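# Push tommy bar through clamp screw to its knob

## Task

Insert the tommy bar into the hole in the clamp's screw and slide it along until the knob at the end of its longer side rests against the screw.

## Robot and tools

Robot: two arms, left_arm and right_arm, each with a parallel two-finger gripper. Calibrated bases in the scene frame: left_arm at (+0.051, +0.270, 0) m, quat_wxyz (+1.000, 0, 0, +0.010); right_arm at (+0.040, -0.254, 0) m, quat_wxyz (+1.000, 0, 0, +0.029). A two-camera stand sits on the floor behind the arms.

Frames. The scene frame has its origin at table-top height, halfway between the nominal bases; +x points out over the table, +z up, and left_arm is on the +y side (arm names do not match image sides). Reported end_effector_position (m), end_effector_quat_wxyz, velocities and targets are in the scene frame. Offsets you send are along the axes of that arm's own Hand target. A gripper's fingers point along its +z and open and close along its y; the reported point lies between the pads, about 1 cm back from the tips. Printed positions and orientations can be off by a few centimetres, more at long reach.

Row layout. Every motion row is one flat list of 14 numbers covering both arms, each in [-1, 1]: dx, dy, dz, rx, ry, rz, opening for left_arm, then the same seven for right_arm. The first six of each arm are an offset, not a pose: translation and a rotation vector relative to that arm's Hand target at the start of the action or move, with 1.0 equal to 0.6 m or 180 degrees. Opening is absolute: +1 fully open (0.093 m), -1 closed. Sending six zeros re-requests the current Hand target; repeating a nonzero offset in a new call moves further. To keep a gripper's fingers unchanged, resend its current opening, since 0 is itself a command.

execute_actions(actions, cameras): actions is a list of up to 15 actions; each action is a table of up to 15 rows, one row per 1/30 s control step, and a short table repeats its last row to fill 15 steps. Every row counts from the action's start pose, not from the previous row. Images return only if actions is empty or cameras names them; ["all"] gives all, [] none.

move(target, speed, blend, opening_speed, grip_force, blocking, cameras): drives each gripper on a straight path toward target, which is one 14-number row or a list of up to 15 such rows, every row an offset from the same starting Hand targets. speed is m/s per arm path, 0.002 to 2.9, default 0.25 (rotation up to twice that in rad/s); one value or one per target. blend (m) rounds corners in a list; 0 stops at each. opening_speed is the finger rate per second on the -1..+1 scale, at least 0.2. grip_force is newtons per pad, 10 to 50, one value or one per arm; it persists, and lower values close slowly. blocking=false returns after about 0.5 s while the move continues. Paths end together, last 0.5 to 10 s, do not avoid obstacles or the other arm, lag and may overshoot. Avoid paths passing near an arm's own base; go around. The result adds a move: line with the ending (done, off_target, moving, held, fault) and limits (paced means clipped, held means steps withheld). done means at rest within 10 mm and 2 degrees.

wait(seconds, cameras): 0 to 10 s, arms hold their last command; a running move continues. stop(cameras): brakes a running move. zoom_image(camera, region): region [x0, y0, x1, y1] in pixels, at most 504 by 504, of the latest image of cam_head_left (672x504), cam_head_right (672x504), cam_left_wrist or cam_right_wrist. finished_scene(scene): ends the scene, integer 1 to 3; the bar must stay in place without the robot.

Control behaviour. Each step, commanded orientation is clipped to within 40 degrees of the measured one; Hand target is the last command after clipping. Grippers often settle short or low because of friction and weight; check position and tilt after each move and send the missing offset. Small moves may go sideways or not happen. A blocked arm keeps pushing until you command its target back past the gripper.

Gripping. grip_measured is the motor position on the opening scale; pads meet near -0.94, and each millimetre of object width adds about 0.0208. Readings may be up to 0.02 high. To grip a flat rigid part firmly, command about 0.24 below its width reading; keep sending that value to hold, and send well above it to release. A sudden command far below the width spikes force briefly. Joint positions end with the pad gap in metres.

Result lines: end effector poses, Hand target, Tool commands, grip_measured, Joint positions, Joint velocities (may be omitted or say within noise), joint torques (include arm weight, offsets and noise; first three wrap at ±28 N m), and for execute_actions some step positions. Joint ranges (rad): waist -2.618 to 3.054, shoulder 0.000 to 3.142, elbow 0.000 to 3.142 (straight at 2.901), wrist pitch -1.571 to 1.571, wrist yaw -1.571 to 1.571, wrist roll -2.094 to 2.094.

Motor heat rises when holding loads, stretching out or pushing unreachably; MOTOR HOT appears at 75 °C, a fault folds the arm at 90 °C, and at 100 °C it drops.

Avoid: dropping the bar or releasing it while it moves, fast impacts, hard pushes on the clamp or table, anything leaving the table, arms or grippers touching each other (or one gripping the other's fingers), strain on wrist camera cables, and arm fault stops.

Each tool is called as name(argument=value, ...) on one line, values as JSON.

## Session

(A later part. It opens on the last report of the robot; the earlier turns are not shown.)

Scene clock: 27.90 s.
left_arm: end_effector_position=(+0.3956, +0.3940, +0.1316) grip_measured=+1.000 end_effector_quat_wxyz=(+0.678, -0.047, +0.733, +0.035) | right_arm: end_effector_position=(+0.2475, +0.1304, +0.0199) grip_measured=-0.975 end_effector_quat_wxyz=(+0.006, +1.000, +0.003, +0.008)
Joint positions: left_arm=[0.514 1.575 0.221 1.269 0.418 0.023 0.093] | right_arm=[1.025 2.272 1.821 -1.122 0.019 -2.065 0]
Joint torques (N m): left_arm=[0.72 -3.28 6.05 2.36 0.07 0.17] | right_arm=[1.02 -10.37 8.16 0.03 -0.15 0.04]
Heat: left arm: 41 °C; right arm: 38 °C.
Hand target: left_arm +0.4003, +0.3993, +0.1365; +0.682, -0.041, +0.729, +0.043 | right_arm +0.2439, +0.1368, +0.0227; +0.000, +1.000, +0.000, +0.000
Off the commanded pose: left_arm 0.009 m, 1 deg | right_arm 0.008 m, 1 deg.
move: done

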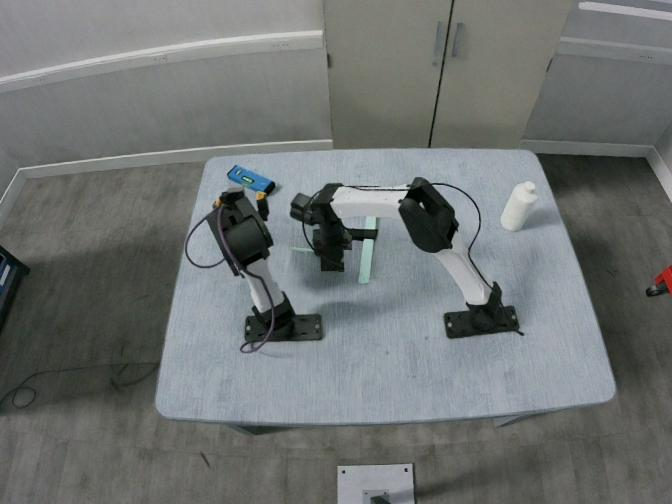

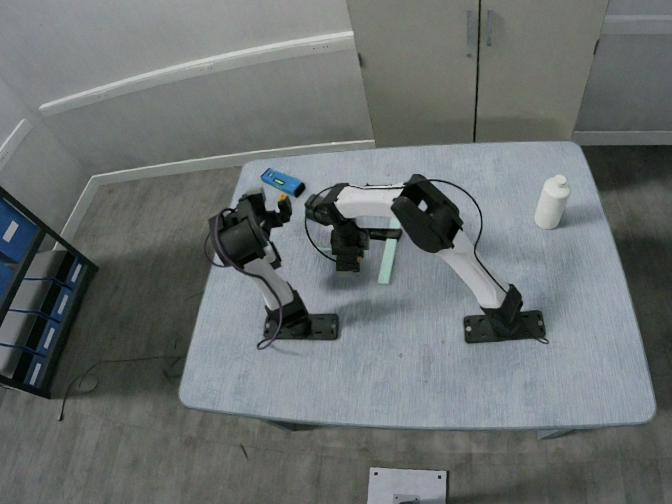

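move(target=[0,0,0,0,0,0,1,0.0,-0.013,0,0,0,0,-1], speed=0.03)

move(target=[0,0,0,0,0,0,1,0.0,-0.007,0,0,0,0,-1], speed=0.03, cameras=["all"])

zoom_image(camera="cam_head_left", region=[280, 200, 370, 280])

Scene clock: 28.87 s.
left_arm: end_effector_position=(+0.3956, +0.3940, +0.1316) grip_measured=+1.000 end_effector_quat_wxyz=(+0.678, -0.047, +0.733, +0.035) | right_arm: end_effector_position=(+0.2479, +0.1381, +0.0201) grip_measured=-0.975 end_effector_quat_wxyz=(+0.006, +1.000, +0.003, +0.008)
Joint positions: left_arm=[0.514 1.575 0.221 1.269 0.418 0.023 0.093] | right_arm=[1.032 2.302 1.872 -1.144 0.019 -2.057 0]
Joint torques (N m): left_arm=[0.72 -3.28 6.05 2.36 0.07 0.17] | right_arm=[1.05 -10.65 8.16 0.02 -0.15 0.05]
Heat: left arm: 41 °C; right arm: 38 °C.
Hand target: left_arm +0.4003, +0.3993, +0.1365; +0.682, -0.041, +0.729, +0.043 | right_arm +0.2440, +0.1446, +0.0228; +0.000, +1.000, +0.000, +0.000
Off the commanded pose: left_arm 0.009 m, 1 deg | right_arm 0.008 m, 1 deg.
move: done

Scene clock: 29.63 s.
left_arm: end_effector_position=(+0.3956, +0.3940, +0.1316) grip_measured=+1.000 end_effector_quat_wxyz=(+0.678, -0.047, +0.733, +0.035) | right_arm: end_effector_position=(+0.2480, +0.1425, +0.0201) grip_measured=-0.975 end_effector_quat_wxyz=(+0.005, +1.000, +0.003, +0.007)
Joint positions: left_arm=[0.514 1.575 0.221 1.269 0.418 0.023 0.093] | right_arm=[1.036 2.319 1.901 -1.155 0.018 -2.053 0]
Joint torques (N m): left_arm=[0.72 -3.28 6.05 2.36 0.06 0.17] | right_arm=[1.07 -10.69 8.25 0.04 -0.13 0.04]
Heat: left arm: 41 °C; right arm: 38 °C.
Hand target: left_arm +0.4003, +0.3993, +0.1365; +0.682, -0.041, +0.729, +0.043 | right_arm +0.2440, +0.1487, +0.0227; +0.000, +1.000, +0.000, +0.000
Off the commanded pose: left_arm 0.009 m, 1 deg | right_arm 0.008 m, 1 deg.
move: done

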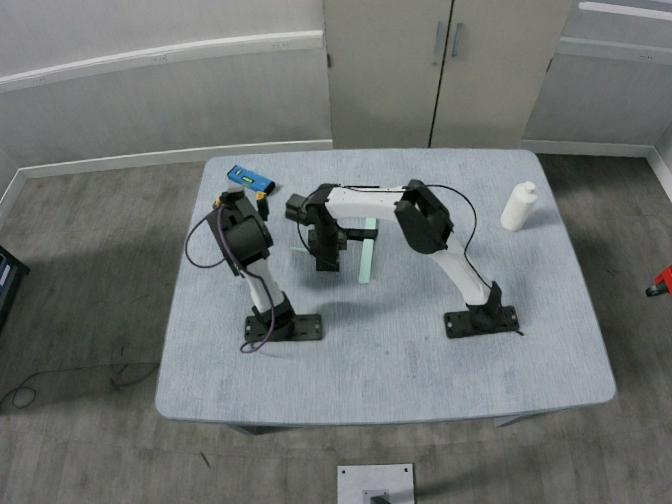

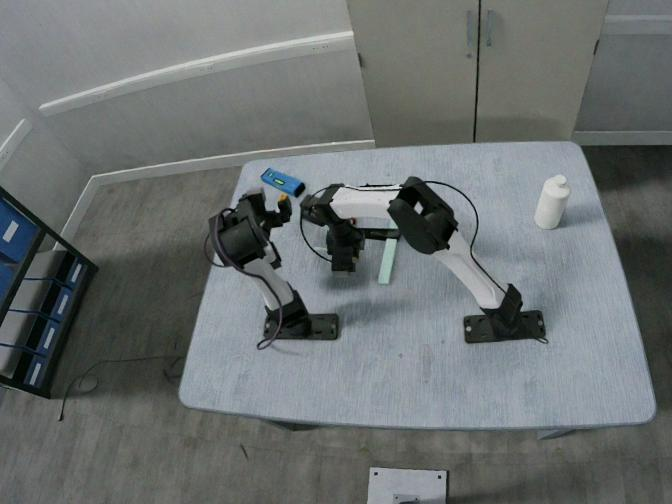

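Scaled by 5.600 from the camera's 672x504 image, which has a finer 960x720 frame.

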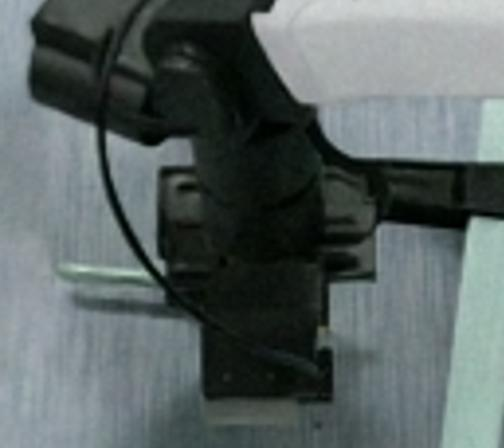

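move(target=[[0,0,0,0,0,0,1,0,0.03,0,0,0,0,-1],[0,0,0,0,0,0,1,0,0.03,-0.12,0,0,0,-1],[0,0,0,0,0,0,1,0,0.3,-0.12,0,0,0,-1]], speed=0.2, blend=[0.004,0.02,0], cameras=["all"])

zoom_image(camera="cam_head_left", region=[280, 200, 370, 280])

zoom_image(camera="cam_head_right", region=[310, 210, 370, 270])

zoom_image(camera="cam_head_left", region=[285, 215, 345, 275])

Scene clock: 31.90 s.
left_arm: end_effector_position=(+0.3956, +0.3940, +0.1316) grip_measured=+1.000 end_effector_quat_wxyz=(+0.678, -0.047, +0.733, +0.035) | right_arm: end_effector_position=(+0.2394, -0.0301, +0.0888) grip_measured=-0.975 end_effector_quat_wxyz=(+0.041, +0.995, -0.086, +0.019)
Joint positions: left_arm=[0.514 1.575 0.221 1.269 0.418 0.023 0.093] | right_arm=[0.828 1.729 1.315 -1.202 0.077 -2.081 0]
Joint torques (N m): left_arm=[0.69 -3.28 6.05 2.36 0.06 0.17] | right_arm=[0.08 -9.58 4.85 0.22 0.32 -0.19]
Heat: left arm: 41 °C; right arm: 39 °C.
Hand target: left_arm +0.4003, +0.3993, +0.1365; +0.682, -0.041, +0.729, +0.043 | right_arm +0.2441, -0.0312, +0.0947; +0.000, +1.000, +0.000, +0.000
Off the commanded pose: left_arm 0.009 m, 1 deg | right_arm 0.008 m, 11 deg.
joint sent to its limit (right arm) — joint 6 (wrist roll), lower limit. The joint targets are off in orientation, not in position.
move: off_target (right_arm)

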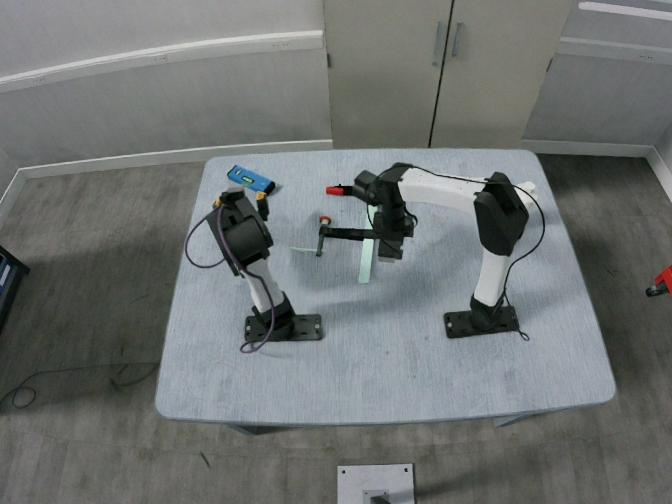

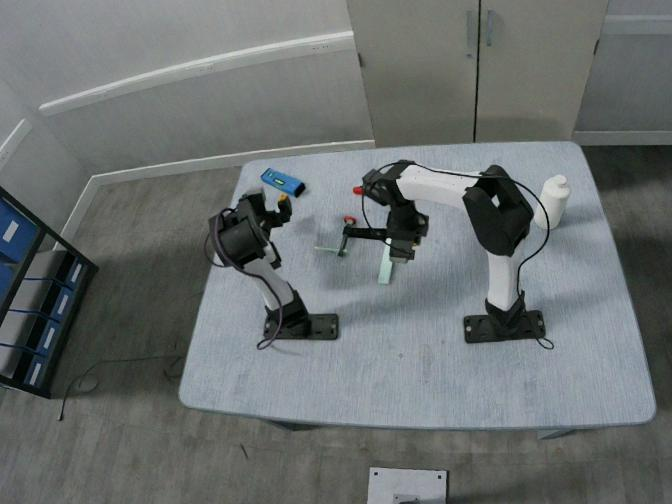

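Scaled by 5.600 from the camera's 672x504 image, which has a finer 960x720 frame.

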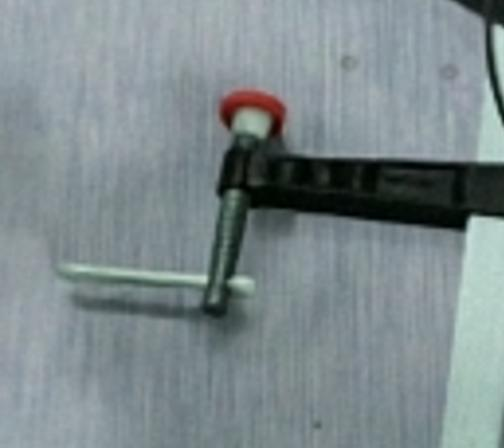

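Scaled by 8.400 from the camera's 672x504 image, which has a finer 960x720 frame.

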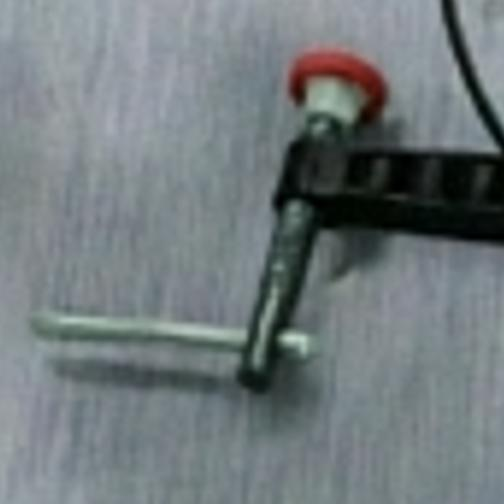

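Scaled by 8.400 from the camera's 672x504 image, which has a finer 960x720 frame.

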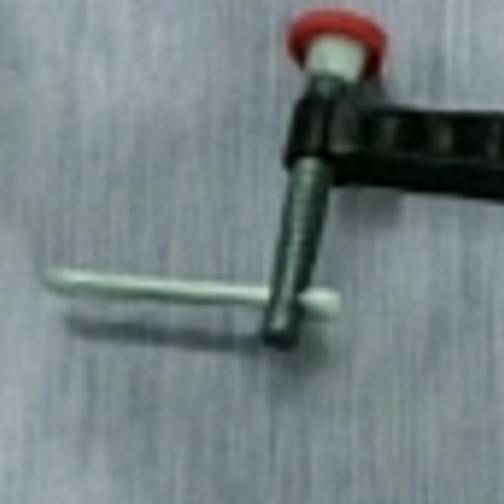

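move(target=[[0,0,0,0,0,0,1,0,-0.27,0,0,0,0,-1],[0,0,0,0,0,0,1,0,-0.27,0.12,0,0,0,-1],[0,0,0,0,0,0,1,0,-0.303,0.12,0,0,0,-1]], speed=[0.2,0.1,0.03], cameras=["all"])

zoom_image(camera="cam_head_left", region=[280, 200, 370, 280])

move(target=[0,0,0,0,0,0,1,0,-0.01,0,0,0,0,-1], speed=0.02, cameras=["all"])

zoom_image(camera="cam_head_left", region=[280, 200, 370, 280])

Scene clock: 36.60 s.
left_arm: end_effector_position=(+0.3956, +0.3940, +0.1316) grip_measured=+1.000 end_effector_quat_wxyz=(+0.678, -0.047, +0.733, +0.035) | right_arm: end_effector_position=(+0.2473, +0.1444, +0.0197) grip_measured=-0.975 end_effector_quat_wxyz=(+0.006, +1.000, +0.003, +0.007)
Joint positions: left_arm=[0.514 1.575 0.221 1.269 0.418 0.023 0.093] | right_arm=[1.04 2.327 1.913 -1.161 0.018 -2.051 0]
Joint torques (N m): left_arm=[0.69 -3.28 6.06 2.36 0.07 0.17] | right_arm=[0.92 -10.8 8.24 0.03 -0.14 0.05]
Heat: left arm: 41 °C; right arm: 40 °C.
Hand target: left_arm +0.4003, +0.3993, +0.1365; +0.682, -0.041, +0.729, +0.043 | right_arm +0.2440, +0.1505, +0.0226; +0.000, +1.000, +0.000, +0.000
Off the commanded pose: left_arm 0.009 m, 1 deg | right_arm 0.008 m, 1 deg.
move: done

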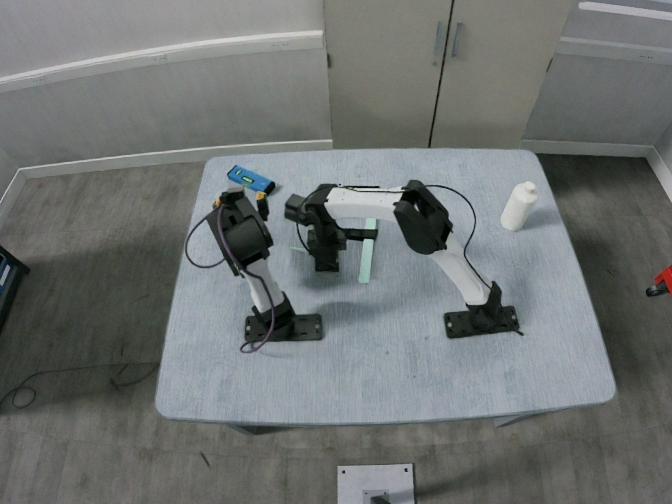

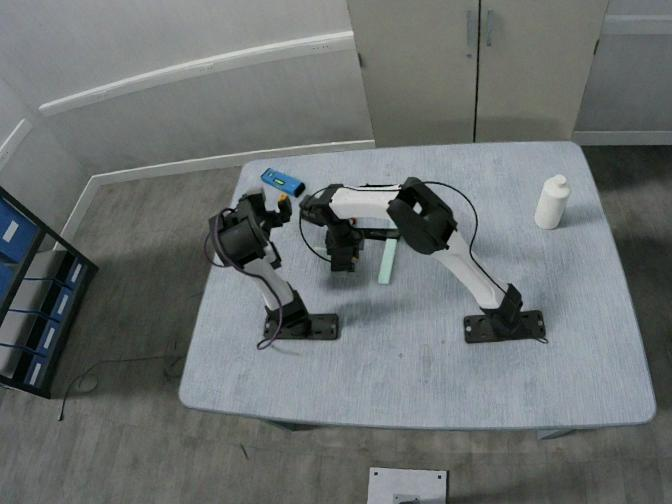

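Scaled by 5.600 from the camera's 672x504 image, which has a finer 960x720 frame.

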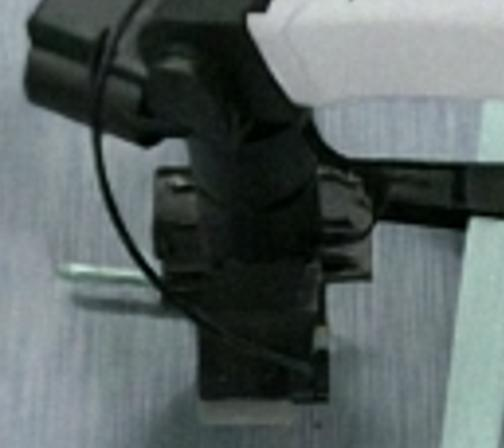

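Scene clock: 37.43 s.
left_arm: end_effector_position=(+0.3956, +0.3940, +0.1316) grip_measured=+1.000 end_effector_quat_wxyz=(+0.678, -0.047, +0.733, +0.035) | right_arm: end_effector_position=(+0.2473, +0.1485, +0.0209) grip_measured=-0.975 end_effector_quat_wxyz=(+0.008, +1.000, +0.002, +0.005)
Joint positions: left_arm=[0.514 1.575 0.221 1.269 0.418 0.023 0.093] | right_arm=[1.044 2.349 1.957 -1.188 0.017 -2.045 0]
Joint torques (N m): left_arm=[0.7 -3.28 6.04 2.36 0.07 0.17] | right_arm=[1.11 -10.77 8.2 0.09 -0.13 0.04]
Heat: left arm: 42 °C; right arm: 40 °C.
Hand target: left_arm +0.4003, +0.3993, +0.1365; +0.682, -0.041, +0.729, +0.043 | right_arm +0.2439, +0.1566, +0.0227; +0.000, +1.000, +0.000, +0.000
Off the commanded pose: left_arm 0.009 m, 1 deg | right_arm 0.009 m, 1 deg.
move: done

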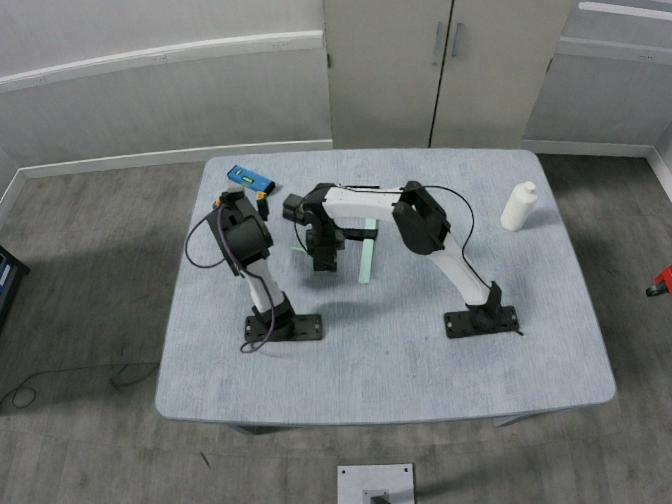

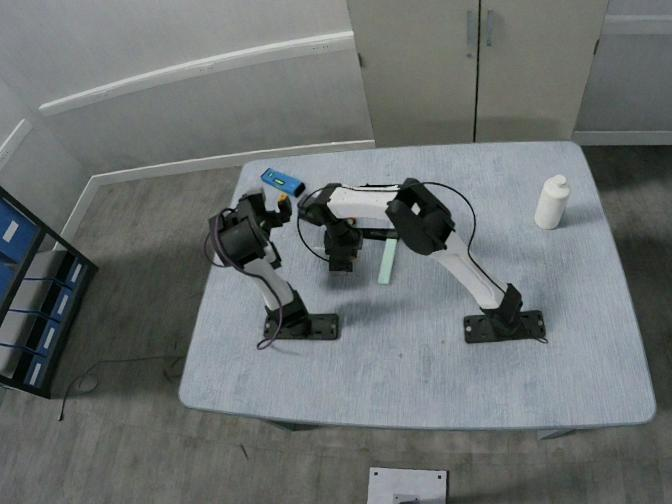

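Scaled by 5.600 from the camera's 672x504 image, which has a finer 960x720 frame.

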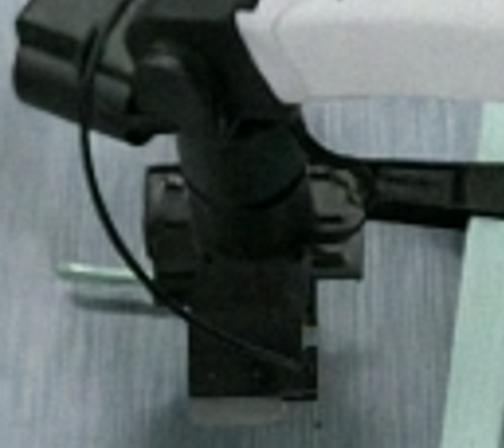

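move(target=[0,0,0,0,0,0,1,0,-0.015,0,0,0,0,-1], speed=0.02, cameras=["all"])

zoom_image(camera="cam_head_left", region=[280, 200, 370, 280])

Scene clock: 38.37 s.
left_arm: end_effector_position=(+0.3956, +0.3940, +0.1316) grip_measured=+1.000 end_effector_quat_wxyz=(+0.678, -0.047, +0.733, +0.035) | right_arm: end_effector_position=(+0.2468, +0.1510, +0.0227) grip_measured=-0.975 end_effector_quat_wxyz=(+0.019, +1.000, -0.001, +0.000)
Joint positions: left_arm=[0.514 1.575 0.221 1.269 0.418 0.023 0.093] | right_arm=[1.047 2.384 2.025 -1.245 0.017 -2.034 0]
Joint torques (N m): left_arm=[0.7 -3.28 6.04 2.36 0.07 0.17] | right_arm=[1.57 -10.77 8.16 0.29 -0.13 0.02]
Heat: left arm: 42 °C; right arm: 40 °C.
Hand target: left_arm +0.4003, +0.3993, +0.1365; +0.682, -0.041, +0.729, +0.043 | right_arm +0.2439, +0.1655, +0.0226; +0.000, +1.000, +0.000, +0.000
Off the commanded pose: left_arm 0.009 m, 1 deg | right_arm 0.015 m, 2 deg.
move: off_target (right_arm)

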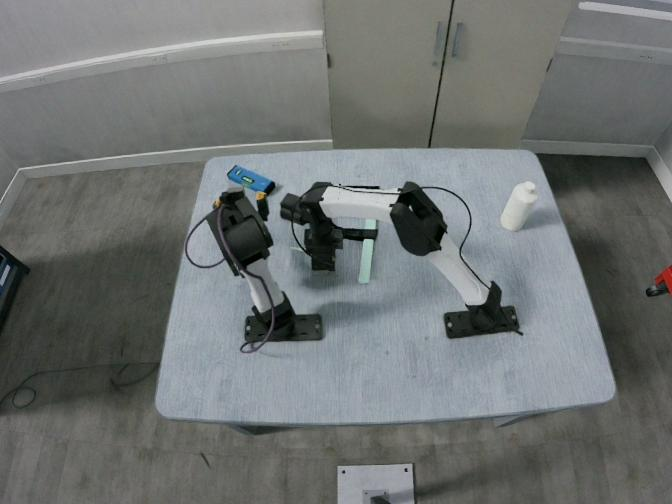

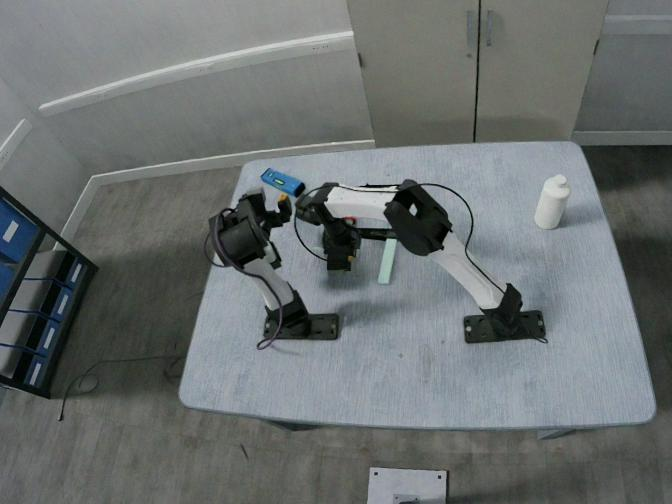

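Scaled by 5.600 from the camera's 672x504 image, which has a finer 960x720 frame.

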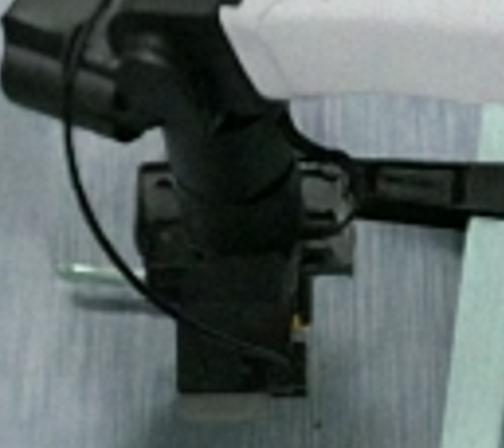

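move(target=[[0,0,0,0,0,0,1,0,0.06,0,0,0,0,-1],[0,0,0,0,0,0,1,0,0.06,-0.12,0,0,0,-1],[0,0,0,0,0,0,1,0,0.32,-0.12,0,0,0,-1]], speed=0.2, blend=[0.004,0.02,0], cameras=["all"])

zoom_image(camera="cam_head_right", region=[325, 235, 355, 265])

zoom_image(camera="cam_head_left", region=[285, 215, 345, 275])

Scene clock: 40.77 s.
left_arm: end_effector_position=(+0.3956, +0.3940, +0.1316) grip_measured=+1.000 end_effector_quat_wxyz=(+0.678, -0.047, +0.733, +0.035) | right_arm: end_effector_position=(+0.2394, -0.0254, +0.0886) grip_measured=-0.975 end_effector_quat_wxyz=(+0.039, +0.996, -0.083, +0.017)
Joint positions: left_arm=[0.514 1.575 0.221 1.269 0.418 0.023 0.093] | right_arm=[0.835 1.742 1.33 -1.203 0.072 -2.081 0]
Joint torques (N m): left_arm=[0.7 -3.26 6.04 2.36 0.07 0.18] | right_arm=[0.06 -9.74 4.83 0.16 0.29 -0.19]
Heat: left arm: 42 °C; right arm: 41 °C.
Hand target: left_arm +0.4003, +0.3993, +0.1365; +0.682, -0.041, +0.729, +0.043 | right_arm +0.2441, -0.0265, +0.0947; +0.000, +1.000, +0.000, +0.000
Off the commanded pose: left_arm 0.009 m, 1 deg | right_arm 0.008 m, 11 deg.
joint sent to its limit (right arm) — joint 6 (wrist roll), lower limit. The joint targets are off in orientation, not in position.
move: off_target (right_arm)

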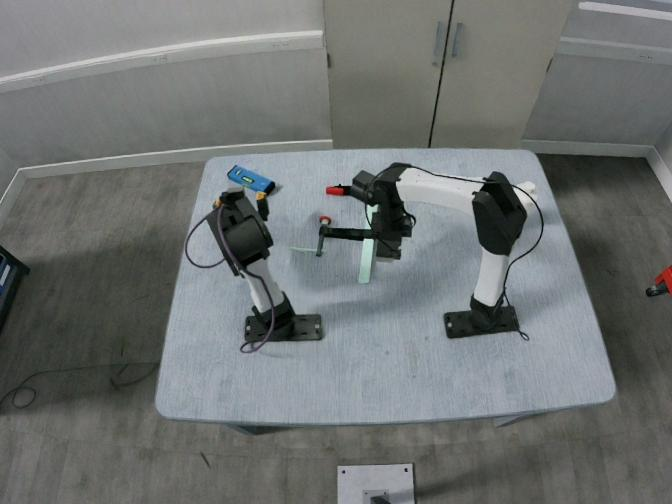

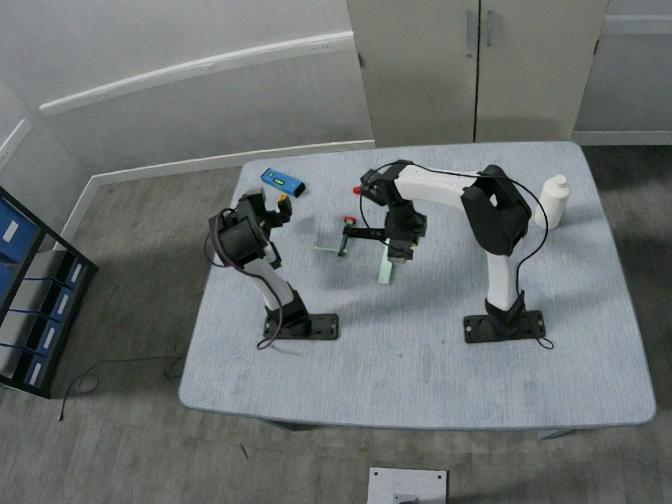

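Scaled by 16.800 from the camera's 672x504 image, which has a finer 960x720 frame.

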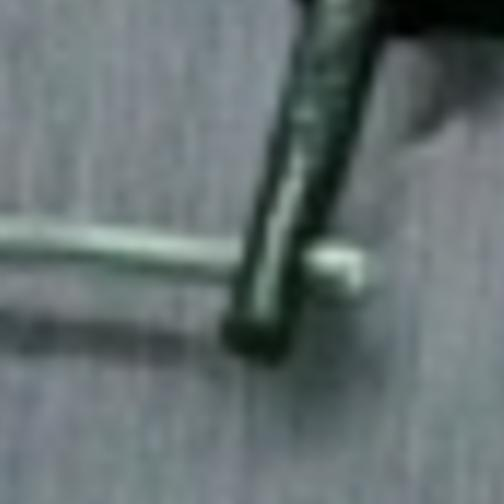

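Scaled by 8.400 from the camera's 672x504 image, which has a finer 960x720 frame.

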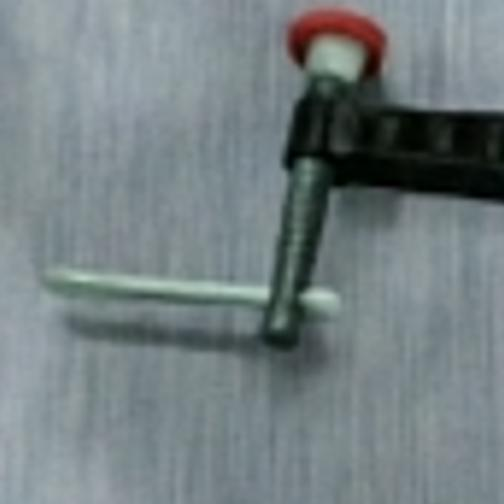

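Knob is seated against the screw and nothing moved on the second push.

finished_scene(scene=2)

The scene is finished: the task was done.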